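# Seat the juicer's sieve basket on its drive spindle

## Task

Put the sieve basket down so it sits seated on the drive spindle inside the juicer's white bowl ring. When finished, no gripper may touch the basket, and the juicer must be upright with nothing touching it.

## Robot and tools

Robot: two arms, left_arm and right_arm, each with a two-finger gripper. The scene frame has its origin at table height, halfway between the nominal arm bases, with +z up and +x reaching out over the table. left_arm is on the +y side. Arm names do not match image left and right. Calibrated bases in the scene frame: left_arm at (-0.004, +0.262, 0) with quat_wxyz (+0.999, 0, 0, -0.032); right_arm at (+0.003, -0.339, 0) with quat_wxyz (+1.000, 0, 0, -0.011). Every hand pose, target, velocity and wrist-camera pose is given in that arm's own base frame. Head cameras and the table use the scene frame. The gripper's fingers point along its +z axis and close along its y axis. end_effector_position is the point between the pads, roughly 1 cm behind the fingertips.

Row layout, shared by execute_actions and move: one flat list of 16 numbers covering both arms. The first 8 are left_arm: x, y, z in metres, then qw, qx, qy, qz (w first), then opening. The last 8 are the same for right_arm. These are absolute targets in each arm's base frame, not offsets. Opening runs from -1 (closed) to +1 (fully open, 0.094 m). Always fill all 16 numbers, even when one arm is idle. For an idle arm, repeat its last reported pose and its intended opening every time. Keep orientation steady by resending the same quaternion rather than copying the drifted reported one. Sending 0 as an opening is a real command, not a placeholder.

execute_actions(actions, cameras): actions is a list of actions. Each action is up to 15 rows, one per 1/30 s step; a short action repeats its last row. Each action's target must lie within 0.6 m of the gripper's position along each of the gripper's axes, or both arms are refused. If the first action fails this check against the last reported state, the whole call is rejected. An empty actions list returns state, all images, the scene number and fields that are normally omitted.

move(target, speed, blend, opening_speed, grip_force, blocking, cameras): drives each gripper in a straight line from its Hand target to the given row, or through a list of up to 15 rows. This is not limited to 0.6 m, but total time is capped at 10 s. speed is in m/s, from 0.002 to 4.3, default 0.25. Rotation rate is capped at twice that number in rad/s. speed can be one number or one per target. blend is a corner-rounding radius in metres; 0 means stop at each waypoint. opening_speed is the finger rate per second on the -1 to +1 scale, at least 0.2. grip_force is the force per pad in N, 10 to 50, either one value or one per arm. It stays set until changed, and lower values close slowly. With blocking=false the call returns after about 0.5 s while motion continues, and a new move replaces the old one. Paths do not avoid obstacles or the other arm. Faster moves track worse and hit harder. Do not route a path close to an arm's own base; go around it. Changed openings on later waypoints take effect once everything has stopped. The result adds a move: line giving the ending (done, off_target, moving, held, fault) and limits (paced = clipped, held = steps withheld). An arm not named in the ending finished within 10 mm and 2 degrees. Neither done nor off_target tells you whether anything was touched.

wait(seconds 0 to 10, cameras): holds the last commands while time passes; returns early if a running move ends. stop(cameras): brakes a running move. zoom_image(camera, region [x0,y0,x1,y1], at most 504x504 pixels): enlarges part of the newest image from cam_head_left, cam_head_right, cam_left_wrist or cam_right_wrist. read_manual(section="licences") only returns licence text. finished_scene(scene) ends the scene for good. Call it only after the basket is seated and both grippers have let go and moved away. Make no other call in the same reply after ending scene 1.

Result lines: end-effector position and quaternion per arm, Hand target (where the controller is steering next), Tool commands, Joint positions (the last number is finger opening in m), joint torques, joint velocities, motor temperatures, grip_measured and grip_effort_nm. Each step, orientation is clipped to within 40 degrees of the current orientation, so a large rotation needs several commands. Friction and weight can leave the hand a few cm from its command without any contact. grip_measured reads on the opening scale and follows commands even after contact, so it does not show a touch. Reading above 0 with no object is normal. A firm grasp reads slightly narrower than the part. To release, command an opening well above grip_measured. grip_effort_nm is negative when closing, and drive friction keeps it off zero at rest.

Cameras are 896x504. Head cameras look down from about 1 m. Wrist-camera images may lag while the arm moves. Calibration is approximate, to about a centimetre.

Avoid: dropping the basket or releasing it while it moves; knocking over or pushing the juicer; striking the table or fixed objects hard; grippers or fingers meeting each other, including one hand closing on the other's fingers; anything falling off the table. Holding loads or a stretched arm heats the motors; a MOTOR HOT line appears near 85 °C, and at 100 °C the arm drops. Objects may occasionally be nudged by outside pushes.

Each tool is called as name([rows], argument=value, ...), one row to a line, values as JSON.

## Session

execute_actions(actions=[])

zoom_image(camera="cam_head_left", region=[300, 180, 620, 420])

Scene clock: 0.00 s.
left_arm: end_effector_position=(+0.1876, +0.4349, +0.1883) grip_measured=+1.000 grip_effort_nm=n/a end_effector_quat_wxyz=(-0.204, +0.816, -0.425, -0.335) | right_arm: end_effector_position=(+0.6874, +0.3407, +0.4010) grip_measured=+1.000 grip_effort_nm=n/a end_effector_quat_wxyz=(+0.468, +0.128, +0.829, +0.277)
Joint positions: left_arm=[0.915 1.417 1.05 -0.842 -0.737 -1.125 0.094] | right_arm=[0.481 1.76 1.793 -0.456 0.091 0.73 0.094]
Joint velocities: within noise
Joint torques (N m): no reading
Motor temperatures (°C): left_arm=[25 31 28 25 24 26 27] | right_arm=[26 29 28 23 26 25 25]
Heat: left arm: hottest shoulder 31 °C; right arm: hottest shoulder 29 °C.
Hand target: left_arm +0.1929, +0.4418, +0.1992; -0.216, +0.816, -0.420, -0.333 | right_arm +0.6886, +0.3414, +0.4278; +0.483, +0.128, +0.817, +0.289
Tool commands: left_gripper/opening=+1.0 right_gripper/opening=+1.0
camera_calibration:
cam_left_wrist: T_world_to_cam=[[0.833199, 0.549953, 0.0577081, -0.402113], [0.549841, -0.812865, -0.192162, 0.319701], [-0.0587715, 0.19184, -0.979665, 0.229655], [0, 0, 0, 1]] pos_world=[0.172753, 0.43696, 0.309625]
cam_right_wrist: T_world_to_cam=[[0.0861361, -0.793829, -0.602011, 0.464094], [-0.864712, 0.240549, -0.440919, 0.738678], [0.494827, 0.558545, -0.665713, -0.1468], [0, 0, 0, 1]] pos_world=[0.671409, 0.272718, 0.50736]

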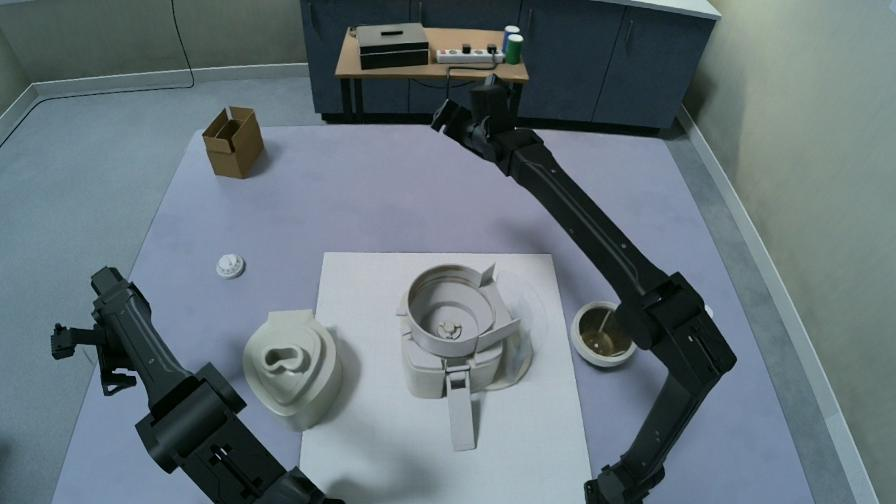

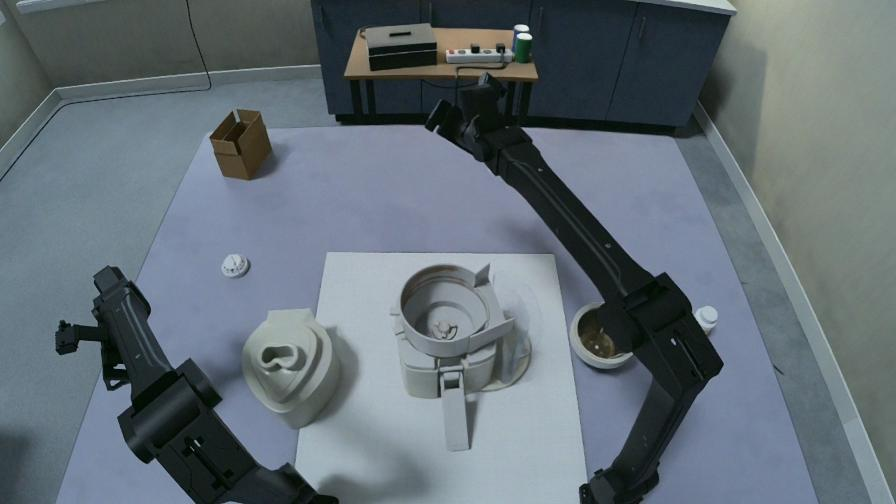

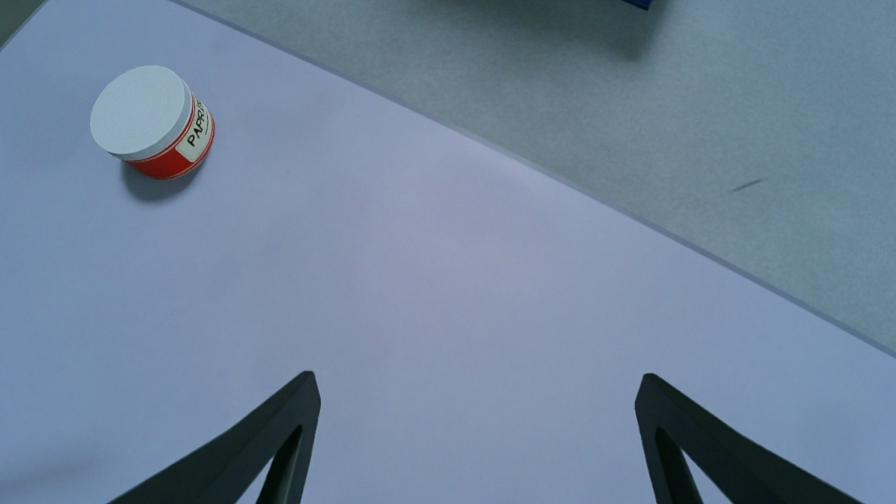

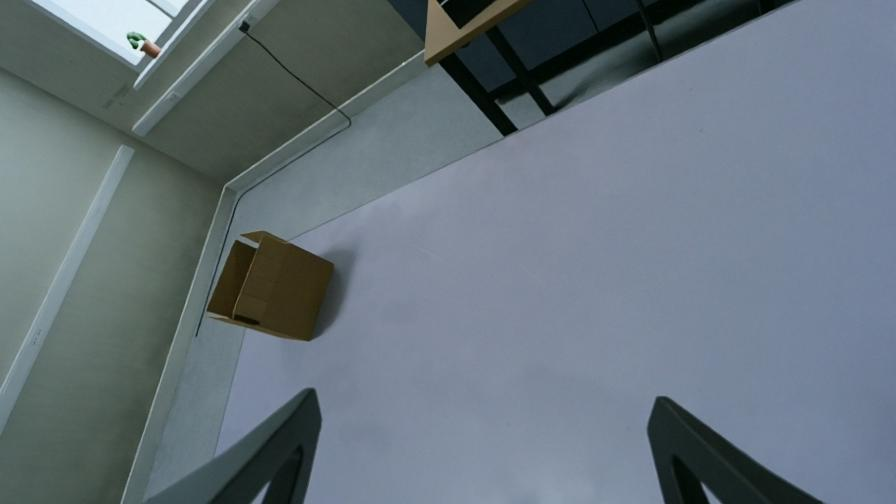

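Scaled by 1.575 from the camera's 896x504 image, which has a finer 1280x720 frame.

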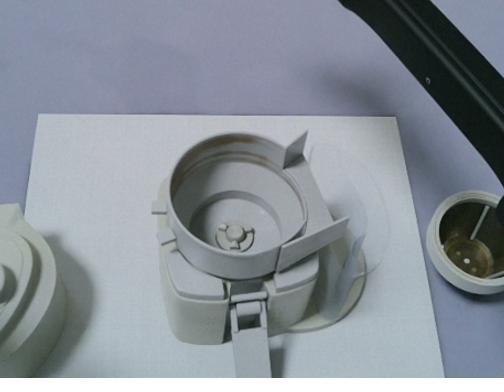

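move(target=[0.1876,0.4349,0.1883,-0.204,0.816,-0.425,-0.335,1, 0.385,0.351,0.39,0,0,1,0,1], speed=0.4, cameras=["cam_right_wrist"])

move([
  [0.1876,0.4349,0.1883,-0.204,0.816,-0.425,-0.335,1, 0.42,0.15,0.34,0,0,1,0,1],
  [0.1876,0.4349,0.1883,-0.204,0.816,-0.425,-0.335,1, 0.405,0.0,0.28,0,0,1,0,1],
], speed=0.4, blend=[0.08,0], cameras=["cam_right_wrist","cam_head_left"])

Scene clock: 15.87 s.
left_arm: end_effector_position=(+0.1876, +0.4349, +0.1883) grip_measured=+1.000 grip_effort_nm=0.02 end_effector_quat_wxyz=(-0.204, +0.816, -0.425, -0.335) | right_arm: end_effector_position=(+0.3926, +0.3538, +0.3866) grip_measured=+1.000 grip_effort_nm=0.00 end_effector_quat_wxyz=(+0.079, -0.004, +0.995, +0.068)
Joint positions: left_arm=[0.915 1.417 1.05 -0.842 -0.737 -1.125 0.094] | right_arm=[0.736 1.641 1.977 -1.697 0.004 0.728 0.094]
Joint torques (N m): left_arm=[1.49 -11.58 9.63 0.85 -0.5 -0.04] | right_arm=[-0.15 -14.04 8.61 0.62 -0.02 0.04]
Motor temperatures (°C): left_arm=[25 31 33 25 24 26 27] | right_arm=[26 29 34 23 26 25 25]
Heat: left arm: hottest elbow 33 °C; right arm: hottest elbow 34 °C.
Hand target: left_arm +0.1876, +0.4349, +0.1882; -0.204, +0.816, -0.425, -0.335 | right_arm +0.3850, +0.3509, +0.3893; +0.075, -0.001, +0.995, +0.067
Off the commanded pose: left_arm 0.000 m, 0 deg | right_arm 0.009 m, 12 deg.
joint sent to its limit (right arm) — joint 4 (wrist pitch), lower limit. The joint targets are off in orientation, not in position.
move: off_target (right_arm)
camera_calibration:
cam_right_wrist: T_world_to_cam=[[0.0223554, -0.982898, -0.182788, 0.421006], [-0.944543, -0.0806808, 0.318322, 0.325673], [-0.327625, 0.165535, -0.930193, 0.54641], [0, 0, 0, 1]] pos_world=[0.477218, 0.349631, 0.481553]
Images, in order (width x height): cam_right_wrist 896x504.

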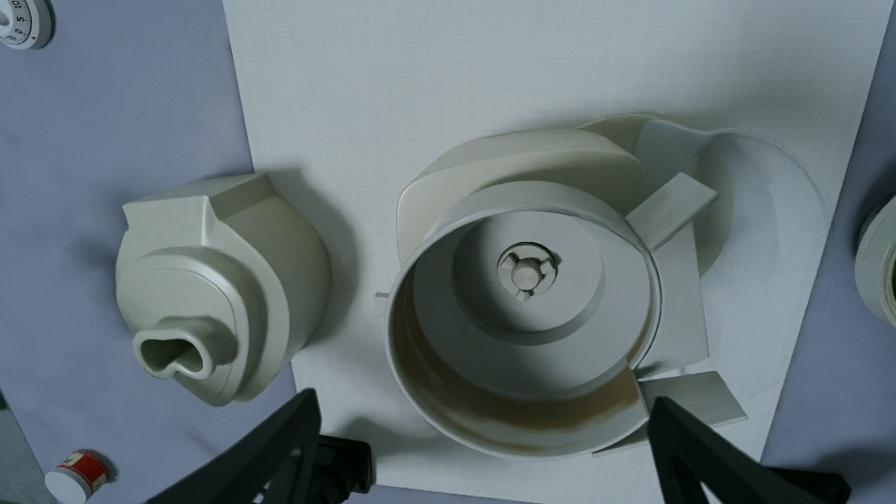

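Scene clock: 17.93 s.
left_arm: end_effector_position=(+0.1876, +0.4349, +0.1883) grip_measured=+1.000 grip_effort_nm=0.02 end_effector_quat_wxyz=(-0.204, +0.816, -0.425, -0.335) | right_arm: end_effector_position=(+0.4064, +0.0009, +0.2777) grip_measured=+1.000 grip_effort_nm=0.00 end_effector_quat_wxyz=(-0.010, +0.004, +1.000, -0.001)
Joint positions: left_arm=[0.915 1.417 1.05 -0.842 -0.737 -1.125 0.094] | right_arm=[0.004 1.413 1.441 -1.618 0.003 0.013 0.094]
Joint torques (N m): left_arm=[1.96 -11.81 9.78 0.9 -0.49 -0.05] | right_arm=[-0.79 -10.81 8.68 1.29 -0.08 -0.16]
Heat: left arm: hottest elbow 34 °C; right arm: hottest elbow 34 °C.
Hand target: left_arm +0.1876, +0.4349, +0.1882; -0.204, +0.816, -0.425, -0.335 | right_arm +0.4050, +0.0000, +0.2800; +0.000, +0.000, +1.000, +0.000
Off the commanded pose: left_arm 0.000 m, 0 deg | right_arm 0.003 m, 1 deg.
move: done
camera_calibration:
cam_right_wrist: T_world_to_cam=[[-0.0131647, -0.998865, -0.045778, 0.0303763], [-0.872808, -0.0108591, 0.487943, 0.268667], [-0.487887, 0.046379, -0.871674, 0.556969], [0, 0, 0, 1]] pos_world=[0.506632, 0.00742769, 0.355791]
Images, in order (width x height): cam_head_left 896x504, cam_right_wrist 896x504.

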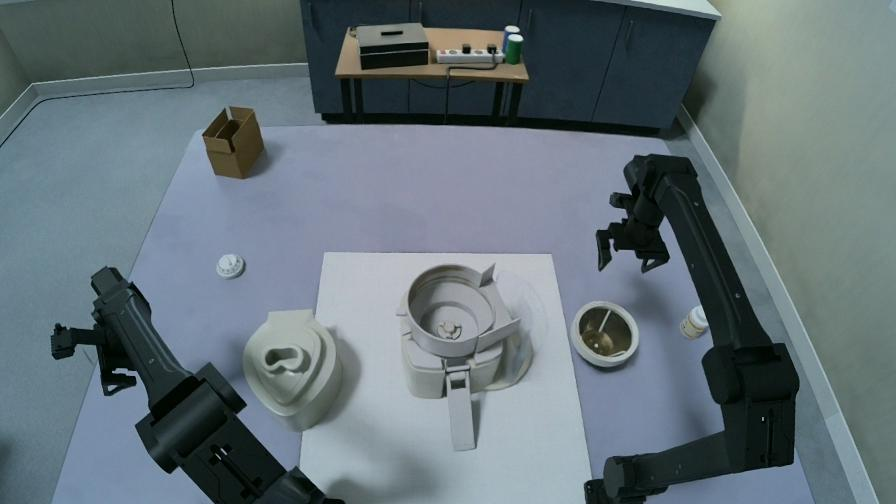

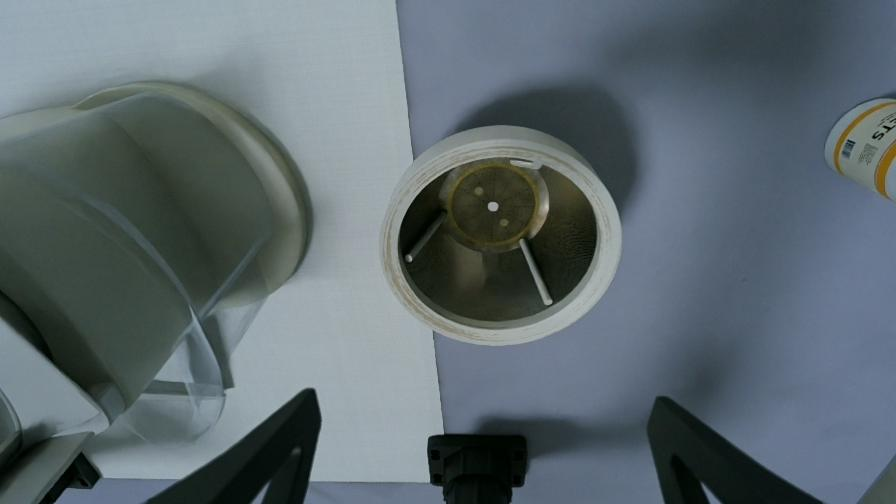

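execute_actions(actions=[], cameras=["cam_head_left"])

zoom_image(camera="cam_head_left", region=[400, 290, 500, 360])

Scene clock: 20.90 s.
left_arm: end_effector_position=(+0.1876, +0.4349, +0.1883) grip_measured=+1.000 grip_effort_nm=0.02 end_effector_quat_wxyz=(-0.204, +0.816, -0.425, -0.335) | right_arm: end_effector_position=(+0.4064, +0.0009, +0.2777) grip_measured=+1.000 grip_effort_nm=0.00 end_effector_quat_wxyz=(-0.010, +0.004, +1.000, -0.001)
Joint positions: left_arm=[0.915 1.417 1.05 -0.842 -0.737 -1.125 0.094] | right_arm=[0.004 1.413 1.441 -1.618 0.003 0.013 0.094]
Joint velocities: within noise
Joint torques (N m): left_arm=[1.67 -11.4 9.88 0.94 -0.48 -0.06] | right_arm=[-0.56 -10.93 8.68 1.25 -0.08 -0.19]
Motor temperatures (°C): left_arm=[25 31 34 25 24 26 27] | right_arm=[26 30 34 23 26 25 25]
Heat: left arm: hottest elbow 34 °C; right arm: hottest elbow 34 °C.
Hand target: left_arm +0.1876, +0.4349, +0.1882; -0.204, +0.816, -0.425, -0.335 | right_arm +0.4050, +0.0000, +0.2800; +0.000, +0.000, +1.000, +0.000
Tool commands: left_gripper/opening=+1.0 right_gripper/opening=+1.0
Off the commanded pose: left_arm 0.000 m, 0 deg | right_arm 0.003 m, 1 deg.
Images, in order (width x height): cam_head_left 896x504.

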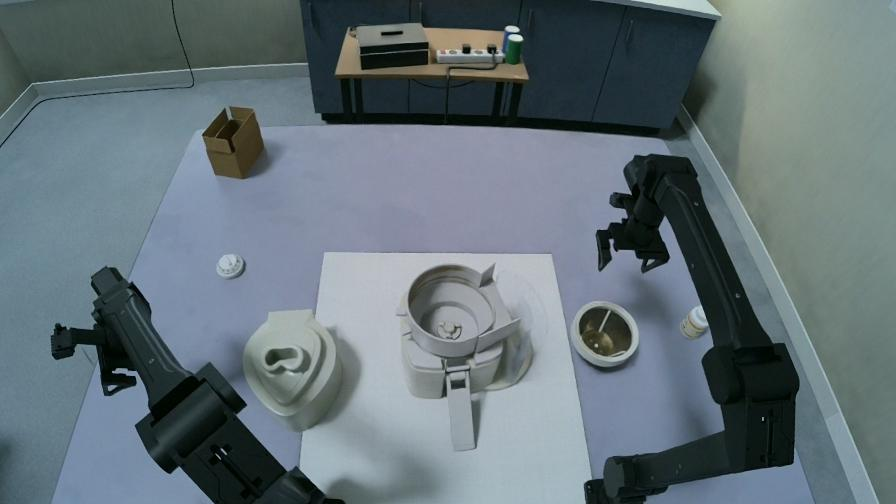

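Scaled by 5.040 from the camera's 896x504 image, which has a finer 1280x720 frame.

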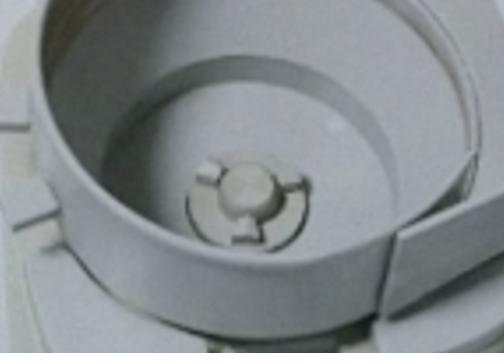

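move(target=[0.1876,0.4349,0.1883,-0.204,0.816,-0.425,-0.335,1, 0.426,-0.057,0.18,0,-0.4226,0.9063,0,1], speed=0.3, cameras=["cam_right_wrist","cam_head_left"])

zoom_image(camera="cam_head_left", region=[520, 220, 720, 400])

Scene clock: 40.47 s.
left_arm: end_effector_position=(+0.1876, +0.4349, +0.1883) grip_measured=+1.000 grip_effort_nm=0.02 end_effector_quat_wxyz=(-0.204, +0.816, -0.425, -0.335) | right_arm: end_effector_position=(+0.4257, -0.0523, +0.1858) grip_measured=+1.000 grip_effort_nm=0.00 end_effector_quat_wxyz=(+0.000, -0.422, +0.906, -0.001)
Joint positions: left_arm=[0.915 1.417 1.05 -0.842 -0.737 -1.125 0.094] | right_arm=[-0.12 1.48 1.269 -1.358 0.003 -0.992 0.094]
Joint torques (N m): left_arm=[1.61 -11.16 9.69 0.79 -0.44 -0.06] | right_arm=[-1.85 -10.05 8.42 1.26 -0.18 -0.15]
Heat: left arm: hottest elbow 36 °C; right arm: hottest elbow 35 °C.
Hand target: left_arm +0.1876, +0.4349, +0.1882; -0.204, +0.816, -0.425, -0.335 | right_arm +0.4259, -0.0570, +0.1801; +0.000, -0.422, +0.906, +0.000
Off the commanded pose: left_arm 0.000 m, 0 deg | right_arm 0.007 m, 0 deg.
move: done
camera_calibration:
cam_right_wrist: T_world_to_cam=[[0.762477, -0.645358, -0.0462693, -0.338401], [-0.552736, -0.686878, 0.471891, 0.161119], [-0.33632, -0.334232, -0.880442, 0.405944], [0, 0, 0, 1]] pos_world=[0.483606, 0.0279584, 0.265722]
Images, in order (width x height): cam_head_left 896x504, cam_right_wrist 896x504.

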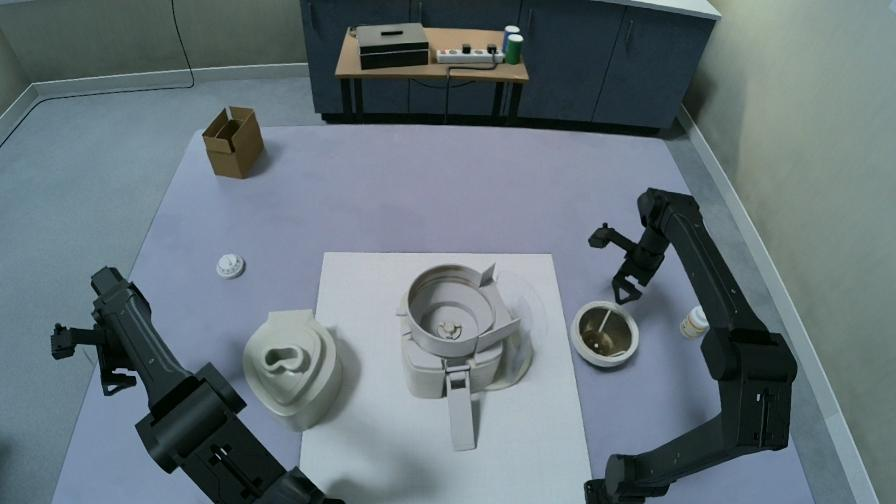

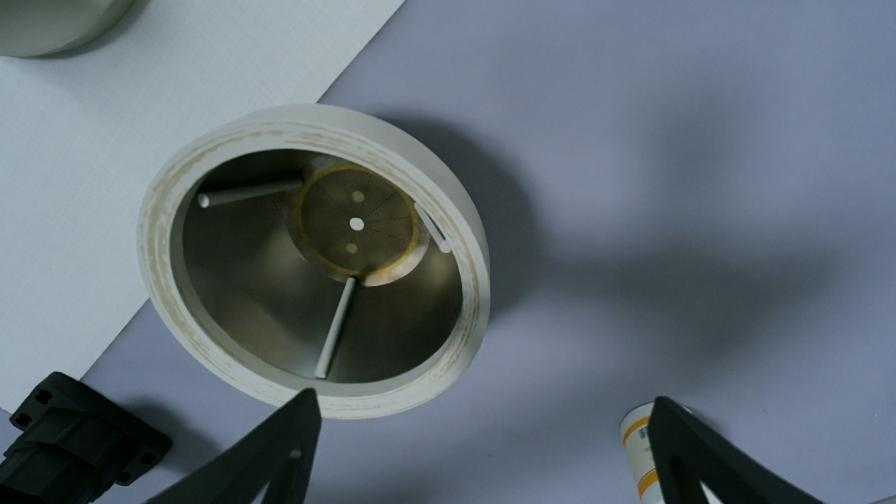

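Scaled by 2.520 from the camera's 896x504 image, which has a finer 1280x720 frame.

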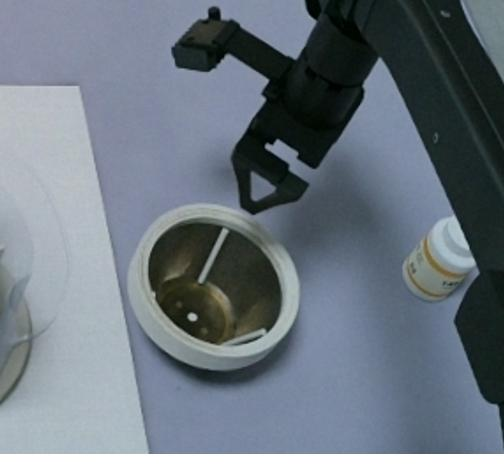

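move([
  [0.1876,0.4349,0.1883,-0.204,0.816,-0.425,-0.335,1, 0.429,-0.056,0.097,0,-0.4226,0.9063,0,1],
  [0.1876,0.4349,0.1883,-0.204,0.816,-0.425,-0.335,1, 0.429,-0.056,0.097,0,-0.4226,0.9063,0,-0.9],
], speed=0.2, opening_speed=1.0, grip_force=40, cameras=["cam_right_wrist"])

Scene clock: 58.43 s.
left_arm: end_effector_position=(+0.1876, +0.4349, +0.1883) grip_measured=+1.000 grip_effort_nm=0.02 end_effector_quat_wxyz=(-0.204, +0.816, -0.425, -0.335) | right_arm: end_effector_position=(+0.4277, -0.0522, +0.0977) grip_measured=-0.721 grip_effort_nm=-0.79 end_effector_quat_wxyz=(-0.005, -0.423, +0.906, +0.003)
Joint positions: left_arm=[0.915 1.417 1.05 -0.842 -0.737 -1.125 0.094] | right_arm=[-0.12 1.568 1.125 -1.139 0.001 -0.995 0.013]
Joint torques (N m): left_arm=[1.79 -11.46 9.85 0.87 -0.48 -0.06] | right_arm=[-1.2 -10.7 8.01 1.26 -0.08 -0.14]
Heat: left arm: hottest elbow 37 °C; right arm: hottest elbow 34 °C.
Hand target: left_arm +0.1876, +0.4349, +0.1882; -0.204, +0.816, -0.425, -0.335 | right_arm +0.4290, -0.0560, +0.0971; +0.000, -0.423, +0.906, +0.000
Off the commanded pose: left_arm 0.000 m, 0 deg | right_arm 0.004 m, 1 deg.
grip_force (N): 40, 40
move: done
camera_calibration:
cam_right_wrist: T_world_to_cam=[[0.763344, -0.643396, -0.0578583, -0.342993], [-0.545289, -0.68978, 0.476302, 0.200092], [-0.34636, -0.332033, -0.877376, 0.333139], [0, 0, 0, 1]] pos_world=[0.486316, 0.0279522, 0.177139]
Images, in order (width x height): cam_right_wrist 896x504.

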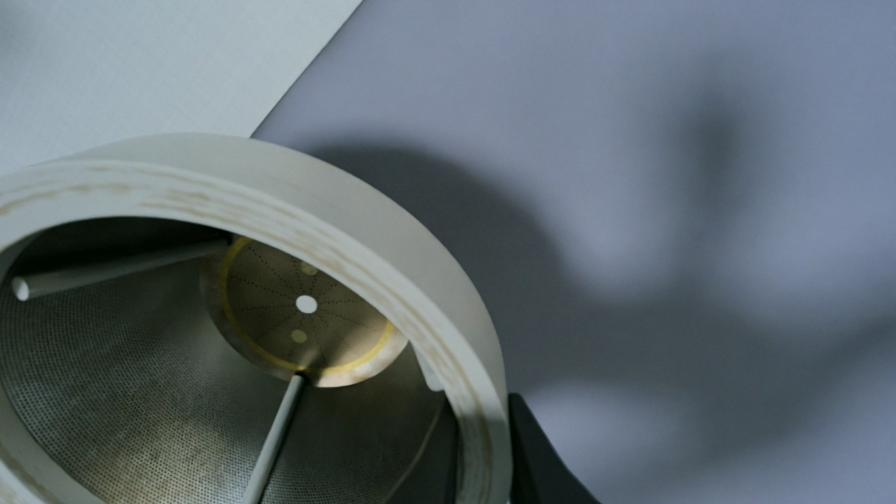

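move([
  [0.1876,0.4349,0.1883,-0.204,0.816,-0.425,-0.335,1, 0.427,-0.05,0.35,0,-0.4226,0.9063,0,-0.9],
  [0.1876,0.4349,0.1883,-0.204,0.816,-0.425,-0.335,1, 0.334,0.279,0.36,0,0.0698,0.9976,0,-0.9],
  [0.1876,0.4349,0.1883,-0.204,0.816,-0.425,-0.335,1, 0.334,0.279,0.255,0,0.0698,0.9976,0,-0.9],
], speed=[0.25,0.3,0.15], blend=[0.05,0.02,0], cameras=["cam_right_wrist","cam_head_left"])

zoom_image(camera="cam_head_left", region=[370, 250, 530, 390])

Scene clock: 74.87 s.
left_arm: end_effector_position=(+0.1876, +0.4349, +0.1883) grip_measured=+1.000 grip_effort_nm=0.02 end_effector_quat_wxyz=(-0.204, +0.816, -0.425, -0.335) | right_arm: end_effector_position=(+0.3355, +0.2796, +0.2702) grip_measured=-0.731 grip_effort_nm=-0.85 end_effector_quat_wxyz=(+0.007, +0.064, +0.998, +0.012)
Joint positions: left_arm=[0.915 1.417 1.05 -0.842 -0.737 -1.125 0.094] | right_arm=[0.692 1.462 1.472 -1.554 -0.008 0.82 0.013]
Joint torques (N m): left_arm=[1.38 -11.63 9.95 0.84 -0.53 -0.05] | right_arm=[-0.15 -9.99 7.34 1.22 0.44 0.13]
Heat: left arm: hottest elbow 38 °C; right arm: hottest elbow 35 °C.
Hand target: left_arm +0.1876, +0.4349, +0.1882; -0.204, +0.816, -0.425, -0.335 | right_arm +0.3338, +0.2787, +0.2553; +0.000, +0.070, +0.998, +0.000
Off the commanded pose: left_arm 0.000 m, 0 deg | right_arm 0.015 m, 2 deg.
grip_force (N): 40, 40
move: off_target (right_arm)
camera_calibration:
cam_right_wrist: T_world_to_cam=[[-0.129415, -0.98885, -0.0736726, 0.351196], [-0.884446, 0.0815195, 0.459467, 0.199252], [-0.448338, 0.124621, -0.885134, 0.471431], [0, 0, 0, 1]] pos_world=[0.433038, 0.272287, 0.351604]
Images, in order (width x height): cam_head_left 896x504, cam_right_wrist 896x504.

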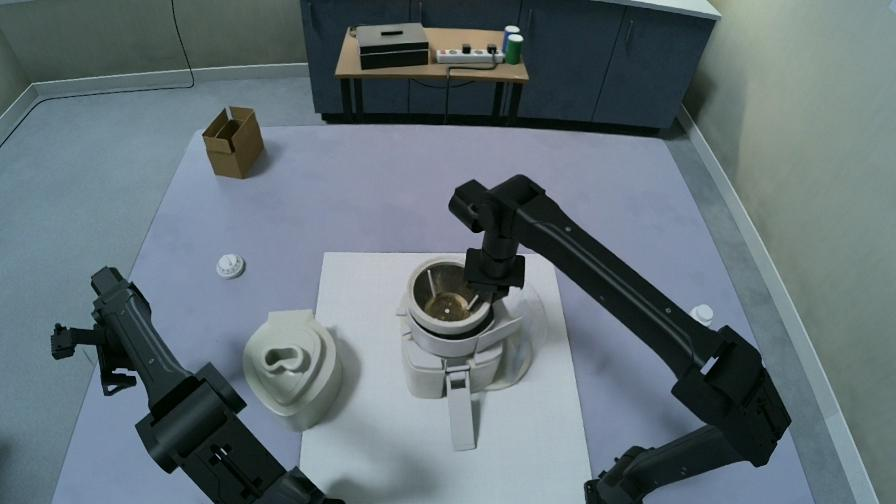

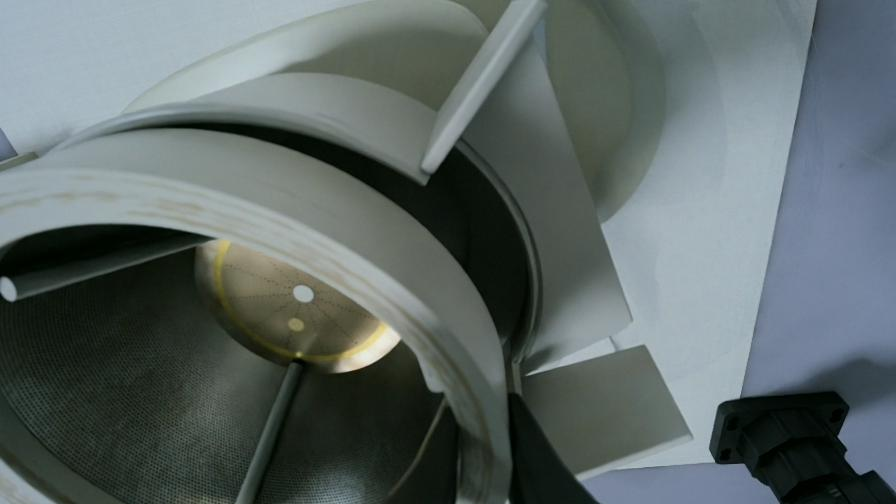

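Scaled by 3.150 from the camera's 896x504 image, which has a finer 1280x720 frame.

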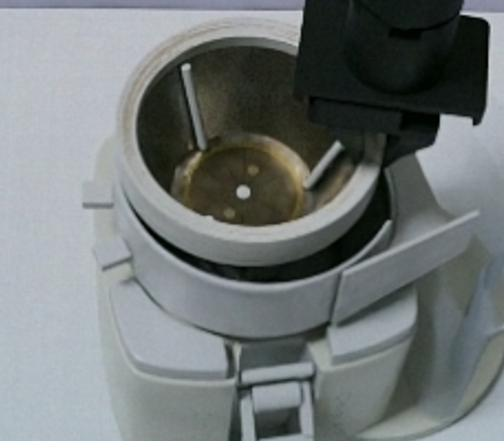

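move([
  [0.1876,0.4349,0.1883,-0.204,0.816,-0.425,-0.335,1, 0.344,0.273,0.285,0,0,1,0,-0.9],
  [0.1876,0.4349,0.1883,-0.204,0.816,-0.425,-0.335,1, 0.344,0.273,0.232,0,0,1,0,-0.9],
], speed=[0.15,0.08], blend=[0,0], cameras=["cam_right_wrist","cam_head_left"])

zoom_image(camera="cam_head_left", region=[370, 250, 530, 390])

Scene clock: 95.60 s.
left_arm: end_effector_position=(+0.1876, +0.4349, +0.1883) grip_measured=+1.000 grip_effort_nm=0.02 end_effector_quat_wxyz=(-0.204, +0.816, -0.425, -0.335) | right_arm: end_effector_position=(+0.3411, +0.2763, +0.2367) grip_measured=-0.734 grip_effort_nm=-0.84 end_effector_quat_wxyz=(-0.002, -0.001, +1.000, -0.001)
Joint positions: left_arm=[0.915 1.417 1.05 -0.842 -0.737 -1.125 0.094] | right_arm=[0.681 1.491 1.415 -1.5 -0.001 0.679 0.012]
Joint torques (N m): left_arm=[1.44 -11.81 9.89 0.88 -0.49 -0.08] | right_arm=[-1.55 -11.11 8.29 1.44 0.14 -0.16]
Motor temperatures (°C): left_arm=[25 33 39 25 25 26 27] | right_arm=[26 31 34 23 26 25 26]
Heat: left arm: hottest elbow 39 °C; right arm: hottest elbow 34 °C.
Hand target: left_arm +0.1876, +0.4349, +0.1882; -0.204, +0.816, -0.425, -0.335 | right_arm +0.3439, +0.2730, +0.2321; +0.000, +0.000, +1.000, +0.000
Off the commanded pose: left_arm 0.000 m, 0 deg | right_arm 0.006 m, 0 deg.
grip_force (N): 40, 40
move: done
camera_calibration:
cam_right_wrist: T_world_to_cam=[[-0.00184318, -0.998905, -0.0467451, 0.299035], [-0.880071, -0.0205761, 0.474396, 0.24304], [-0.474839, 0.0420134, -0.879069, 0.475204], [0, 0, 0, 1]] pos_world=[0.440089, 0.283744, 0.316418]
Images, in order (width x height): cam_head_left 896x504, cam_right_wrist 896x504.

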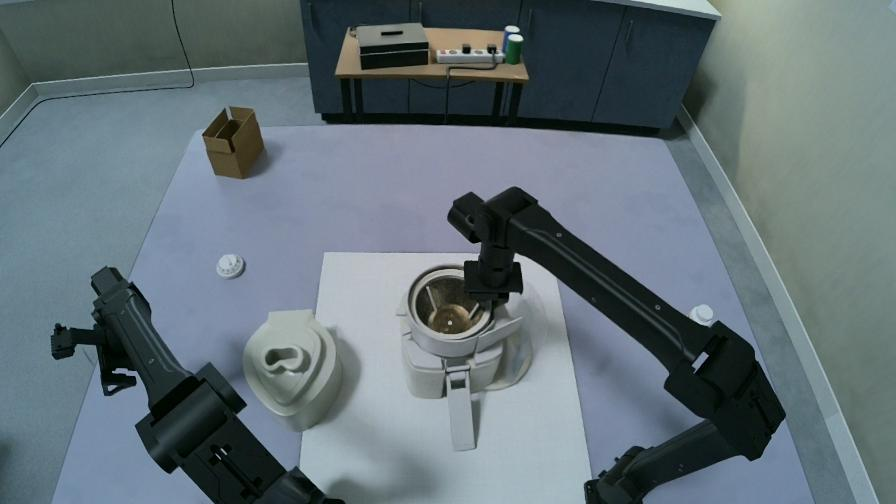

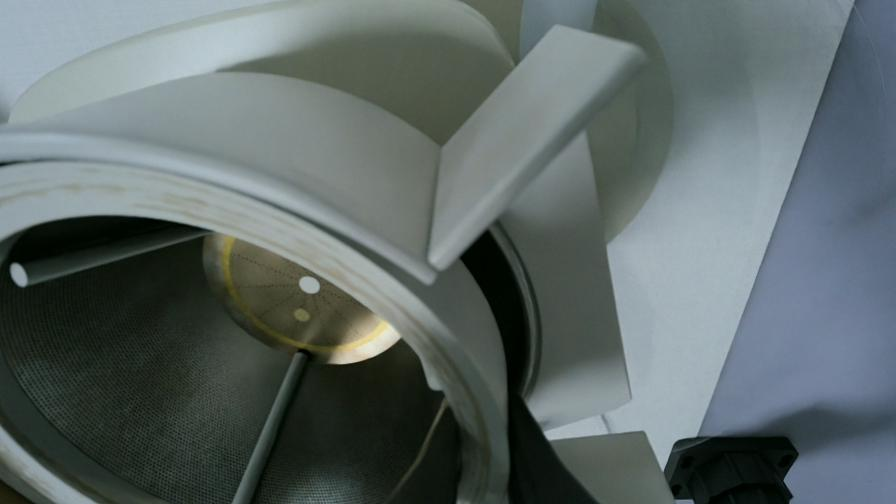

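Scaled by 3.150 from the camera's 896x504 image, which has a finer 1280x720 frame.

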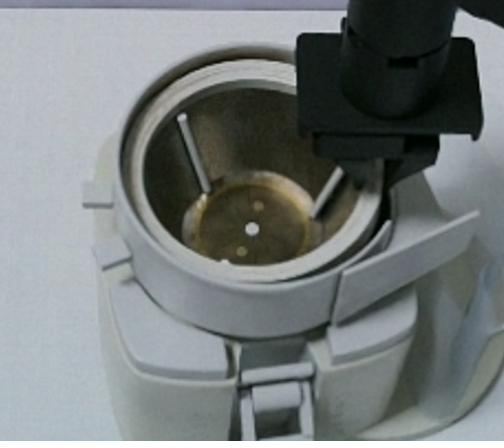

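move([
  [0.1876,0.4349,0.1883,-0.204,0.816,-0.425,-0.335,1, 0.344,0.273,0.216,0,0,1,0,-0.9],
], speed=0.1)

move([
  [0.1876,0.4349,0.1883,-0.204,0.816,-0.425,-0.335,1, 0.331,0.274,0.212,0,0.0872,0.9962,0,-0.9],
], speed=0.1, cameras=["cam_right_wrist","cam_head_left"])

zoom_image(camera="cam_head_left", region=[370, 250, 530, 390])

Scene clock: 102.90 s.
left_arm: end_effector_position=(+0.1876, +0.4349, +0.1883) grip_measured=+1.000 grip_effort_nm=0.02 end_effector_quat_wxyz=(-0.204, +0.816, -0.425, -0.335) | right_arm: end_effector_position=(+0.3410, +0.2766, +0.2268) grip_measured=-0.735 grip_effort_nm=-0.84 end_effector_quat_wxyz=(+0.001, -0.002, +1.000, +0.003)
Joint positions: left_arm=[0.915 1.417 1.05 -0.842 -0.737 -1.125 0.094] | right_arm=[0.681 1.487 1.385 -1.463 -0.004 0.678 0.012]
Joint torques (N m): left_arm=[1.9 -11.46 9.91 0.88 -0.45 -0.08] | right_arm=[-1.14 -10.64 7.73 1.7 0.26 -0.11]
Heat: left arm: hottest elbow 39 °C; right arm: hottest elbow 34 °C.
Hand target: left_arm +0.1876, +0.4349, +0.1882; -0.204, +0.816, -0.425, -0.335 | right_arm +0.3438, +0.2729, +0.2161; +0.000, +0.000, +1.000, +0.000
Off the commanded pose: left_arm 0.000 m, 0 deg | right_arm 0.012 m, 0 deg.
grip_force (N): 40, 40
move: off_target (right_arm)

Scene clock: 104.50 s.
left_arm: end_effector_position=(+0.1876, +0.4349, +0.1883) grip_measured=+1.000 grip_effort_nm=0.02 end_effector_quat_wxyz=(-0.204, +0.816, -0.425, -0.335) | right_arm: end_effector_position=(+0.3331, +0.2741, +0.2249) grip_measured=-0.735 grip_effort_nm=-0.84 end_effector_quat_wxyz=(+0.002, +0.079, +0.997, +0.009)
Joint positions: left_arm=[0.915 1.417 1.05 -0.842 -0.737 -1.125 0.094] | right_arm=[0.685 1.461 1.352 -1.446 -0.01 0.844 0.012]
Joint torques (N m): left_arm=[1.61 -11.63 9.99 0.76 -0.48 -0.05] | right_arm=[0.26 -9.58 7.36 1.4 0.5 0.19]
Heat: left arm: hottest elbow 39 °C; right arm: hottest elbow 34 °C.
Hand target: left_arm +0.1876, +0.4349, +0.1882; -0.204, +0.816, -0.425, -0.335 | right_arm +0.3308, +0.2739, +0.2123; +0.000, +0.087, +0.996, +0.000
Off the commanded pose: left_arm 0.000 m, 0 deg | right_arm 0.013 m, 1 deg.
grip_force (N): 40, 40
move: off_target (right_arm)
camera_calibration:
cam_right_wrist: T_world_to_cam=[[-0.160895, -0.984654, -0.0676008, 0.350095], [-0.87695, 0.111197, 0.46754, 0.205871], [-0.452848, 0.134507, -0.881383, 0.428942], [0, 0, 0, 1]] pos_world=[0.431113, 0.264135, 0.305476]
Images, in order (width x height): cam_head_left 896x504, cam_right_wrist 896x504.

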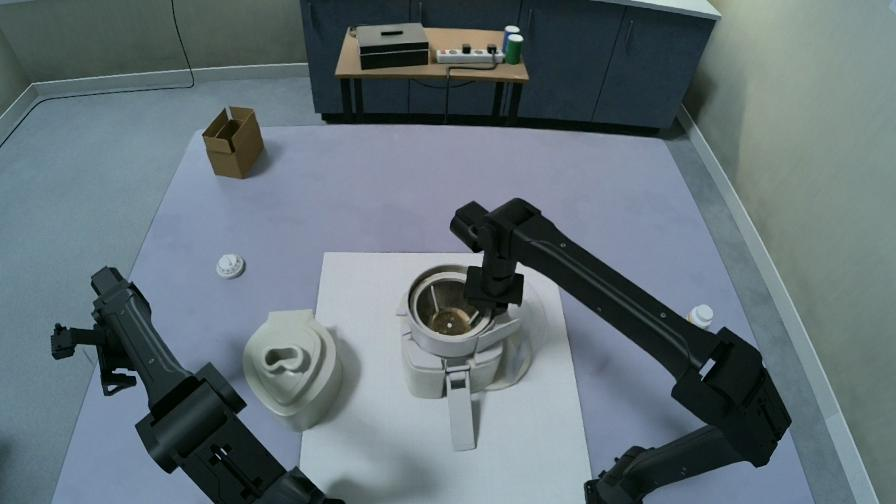

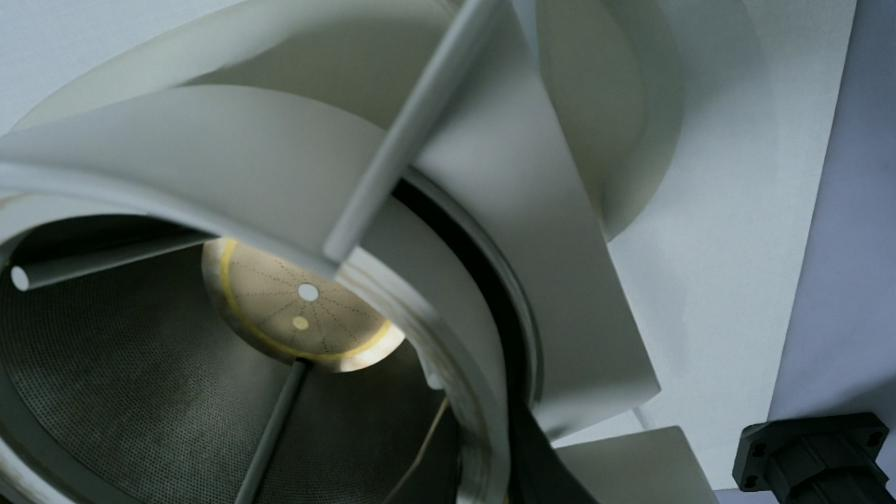

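Scaled by 3.150 from the camera's 896x504 image, which has a finer 1280x720 frame.

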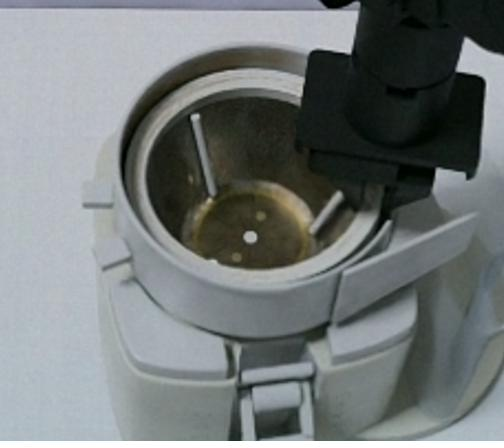

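move([
  [0.1876,0.4349,0.1883,-0.204,0.816,-0.425,-0.335,1, 0.335,0.273,0.212,0,0.0872,0.9962,0,-0.9],
], speed=0.1)

move([
  [0.1876,0.4349,0.1883,-0.204,0.816,-0.425,-0.335,1, 0.348,0.272,0.212,0,0,1,0,-0.9],
], speed=0.1)

move([
  [0.1876,0.4349,0.1883,-0.204,0.816,-0.425,-0.335,1, 0.362,0.273,0.212,0,-0.0872,0.9962,0,-0.9],
], speed=0.1, cameras=["cam_right_wrist","cam_head_left"])

zoom_image(camera="cam_head_left", region=[370, 250, 530, 390])

Scene clock: 121.20 s.
left_arm: end_effector_position=(+0.1876, +0.4349, +0.1883) grip_measured=+1.000 grip_effort_nm=0.02 end_effector_quat_wxyz=(-0.204, +0.816, -0.425, -0.335) | right_arm: end_effector_position=(+0.3331, +0.2741, +0.2249) grip_measured=-0.735 grip_effort_nm=-0.84 end_effector_quat_wxyz=(+0.002, +0.079, +0.997, +0.009)
Joint positions: left_arm=[0.915 1.417 1.05 -0.842 -0.737 -1.125 0.094] | right_arm=[0.685 1.461 1.352 -1.446 -0.01 0.844 0.012]
Joint torques (N m): left_arm=[1.61 -11.11 9.91 0.84 -0.46 -0.11] | right_arm=[-0.67 -9.11 8.01 1.43 0.5 0.08]
Heat: left arm: hottest elbow 39 °C; right arm: hottest elbow 35 °C.
Hand target: left_arm +0.1876, +0.4349, +0.1882; -0.204, +0.816, -0.425, -0.335 | right_arm +0.3347, +0.2729, +0.2123; +0.000, +0.087, +0.996, +0.000
Off the commanded pose: left_arm 0.000 m, 0 deg | right_arm 0.013 m, 1 deg.
grip_force (N): 40, 40
move: off_target (right_arm)

Scene clock: 122.80 s.
left_arm: end_effector_position=(+0.1876, +0.4349, +0.1883) grip_measured=+1.000 grip_effort_nm=0.02 end_effector_quat_wxyz=(-0.204, +0.816, -0.425, -0.335) | right_arm: end_effector_position=(+0.3384, +0.2727, +0.2236) grip_measured=-0.735 grip_effort_nm=-0.84 end_effector_quat_wxyz=(+0.007, +0.001, +1.000, +0.011)
Joint positions: left_arm=[0.915 1.417 1.05 -0.842 -0.737 -1.125 0.094] | right_arm=[0.676 1.464 1.352 -1.434 -0.007 0.678 0.012]
Joint torques (N m): left_arm=[1.49 -11.93 9.83 0.96 -0.5 -0.02] | right_arm=[-1.85 -7.53 10.06 0.87 0.37 -0.18]
Heat: left arm: hottest elbow 40 °C; right arm: hottest elbow 35 °C.
Hand target: left_arm +0.1876, +0.4349, +0.1882; -0.204, +0.816, -0.425, -0.335 | right_arm +0.3476, +0.2718, +0.2121; +0.000, +0.000, +1.000, +0.000
Off the commanded pose: left_arm 0.000 m, 0 deg | right_arm 0.015 m, 1 deg.
grip_force (N): 40, 40
move: off_target (right_arm)

Scene clock: 124.40 s.
left_arm: end_effector_position=(+0.1876, +0.4349, +0.1883) grip_measured=+1.000 grip_effort_nm=0.02 end_effector_quat_wxyz=(-0.204, +0.816, -0.425, -0.335) | right_arm: end_effector_position=(+0.3498, +0.2723, +0.2222) grip_measured=-0.735 grip_effort_nm=-0.84 end_effector_quat_wxyz=(+0.009, -0.085, +0.996, +0.012)
Joint positions: left_arm=[0.915 1.417 1.05 -0.842 -0.737 -1.125 0.094] | right_arm=[0.659 1.485 1.371 -1.429 -0.01 0.488 0.012]
Joint torques (N m): left_arm=[1.85 -11.28 10 0.85 -0.51 -0.06] | right_arm=[-1.85 -7.36 11.36 0.66 0.4 -0.24]
Heat: left arm: hottest elbow 40 °C; right arm: hottest elbow 35 °C.
Hand target: left_arm +0.1876, +0.4349, +0.1882; -0.204, +0.816, -0.425, -0.335 | right_arm +0.3615, +0.2726, +0.2119; +0.000, -0.087, +0.996, +0.000
Off the commanded pose: left_arm 0.000 m, 0 deg | right_arm 0.016 m, 2 deg.
grip_force (N): 40, 40
move: off_target (right_arm)
camera_calibration:
cam_right_wrist: T_world_to_cam=[[0.166682, -0.983514, -0.0701213, 0.236553], [-0.873335, -0.180274, 0.452535, 0.303436], [-0.457715, -0.0141902, -0.888985, 0.478226], [0, 0, 0, 1]] pos_world=[0.444463, 0.294141, 0.304408]
Images, in order (width x height): cam_head_left 896x504, cam_right_wrist 896x504.

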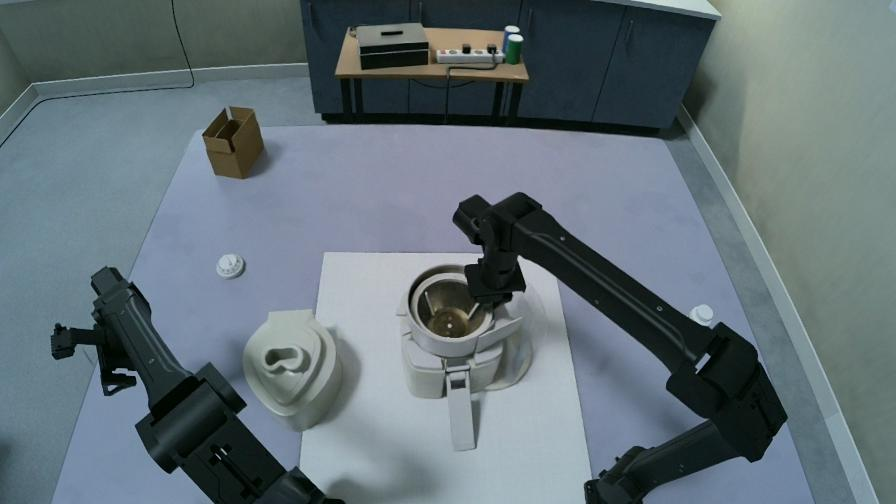

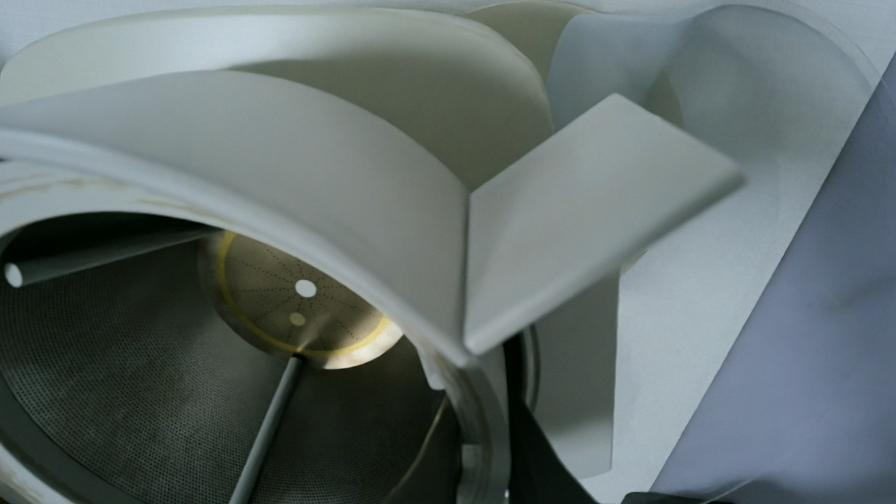

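Scaled by 3.150 from the camera's 896x504 image, which has a finer 1280x720 frame.

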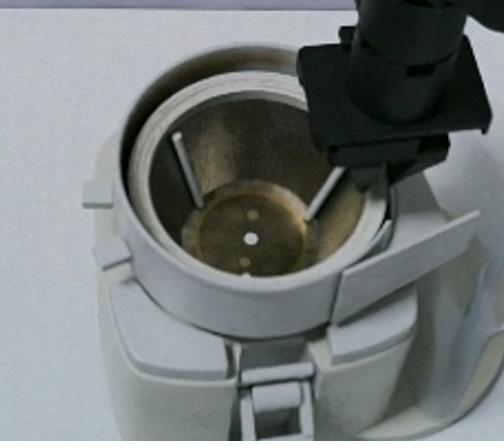

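move([
  [0.1876,0.4349,0.1883,-0.204,0.816,-0.425,-0.335,1, 0.344,0.273,0.208,0,0,1,0,-0.9],
  [0.1876,0.4349,0.1883,-0.204,0.816,-0.425,-0.335,1, 0.330,0.2746,0.206,0,0.1045,0.9945,0,-0.9],
], speed=0.08, blend=[0.01,0], cameras=["cam_right_wrist","cam_head_left"])

zoom_image(camera="cam_head_left", region=[370, 250, 530, 390])

Scene clock: 137.00 s.
left_arm: end_effector_position=(+0.1876, +0.4349, +0.1883) grip_measured=+1.000 grip_effort_nm=0.02 end_effector_quat_wxyz=(-0.204, +0.816, -0.425, -0.335) | right_arm: end_effector_position=(+0.3324, +0.2732, +0.2232) grip_measured=-0.735 grip_effort_nm=-0.84 end_effector_quat_wxyz=(+0.006, +0.096, +0.995, +0.014)
Joint positions: left_arm=[0.915 1.417 1.05 -0.842 -0.737 -1.125 0.094] | right_arm=[0.685 1.451 1.337 -1.429 -0.011 0.877 0.012]
Joint torques (N m): left_arm=[1.14 -11.34 9.73 0.91 -0.49 -0.05] | right_arm=[0.62 -8.94 7.54 1.4 0.52 0.21]
Heat: left arm: hottest elbow 40 °C; right arm: hottest elbow 35 °C.
Hand target: left_arm +0.1876, +0.4349, +0.1882; -0.204, +0.816, -0.425, -0.335 | right_arm +0.3297, +0.2742, +0.2063; +0.000, +0.104, +0.995, +0.000
Off the commanded pose: left_arm 0.000 m, 0 deg | right_arm 0.017 m, 2 deg.
grip_force (N): 40, 40
move: off_target (right_arm)
camera_calibration:
cam_right_wrist: T_world_to_cam=[[-0.193642, -0.978071, -0.0766745, 0.360154], [-0.876382, 0.137321, 0.461624, 0.200152], [-0.440973, 0.156586, -0.883756, 0.417748], [0, 0, 0, 1]] pos_world=[0.429366, 0.259358, 0.304406]
Images, in order (width x height): cam_head_left 896x504, cam_right_wrist 896x504.

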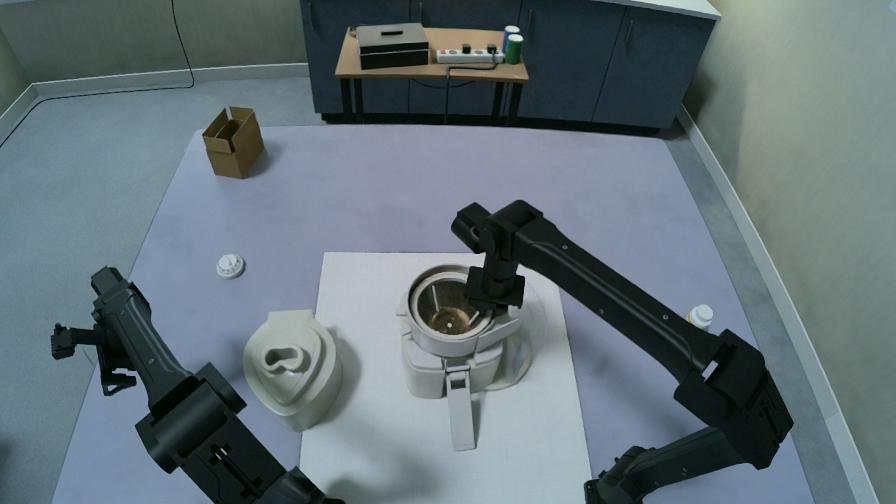

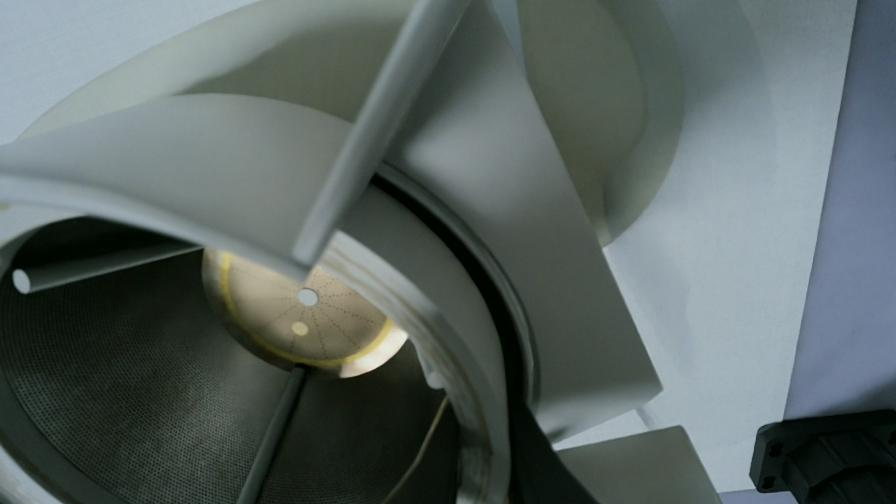

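Scaled by 3.150 from the camera's 896x504 image, which has a finer 1280x720 frame.

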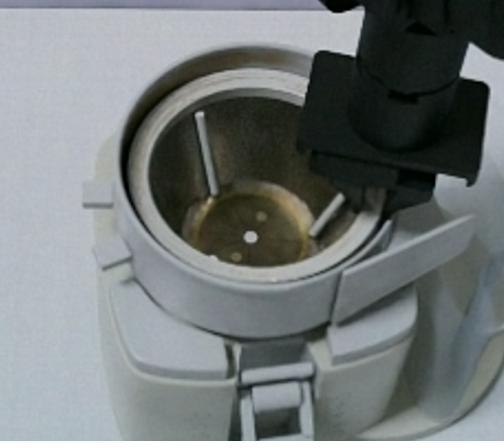

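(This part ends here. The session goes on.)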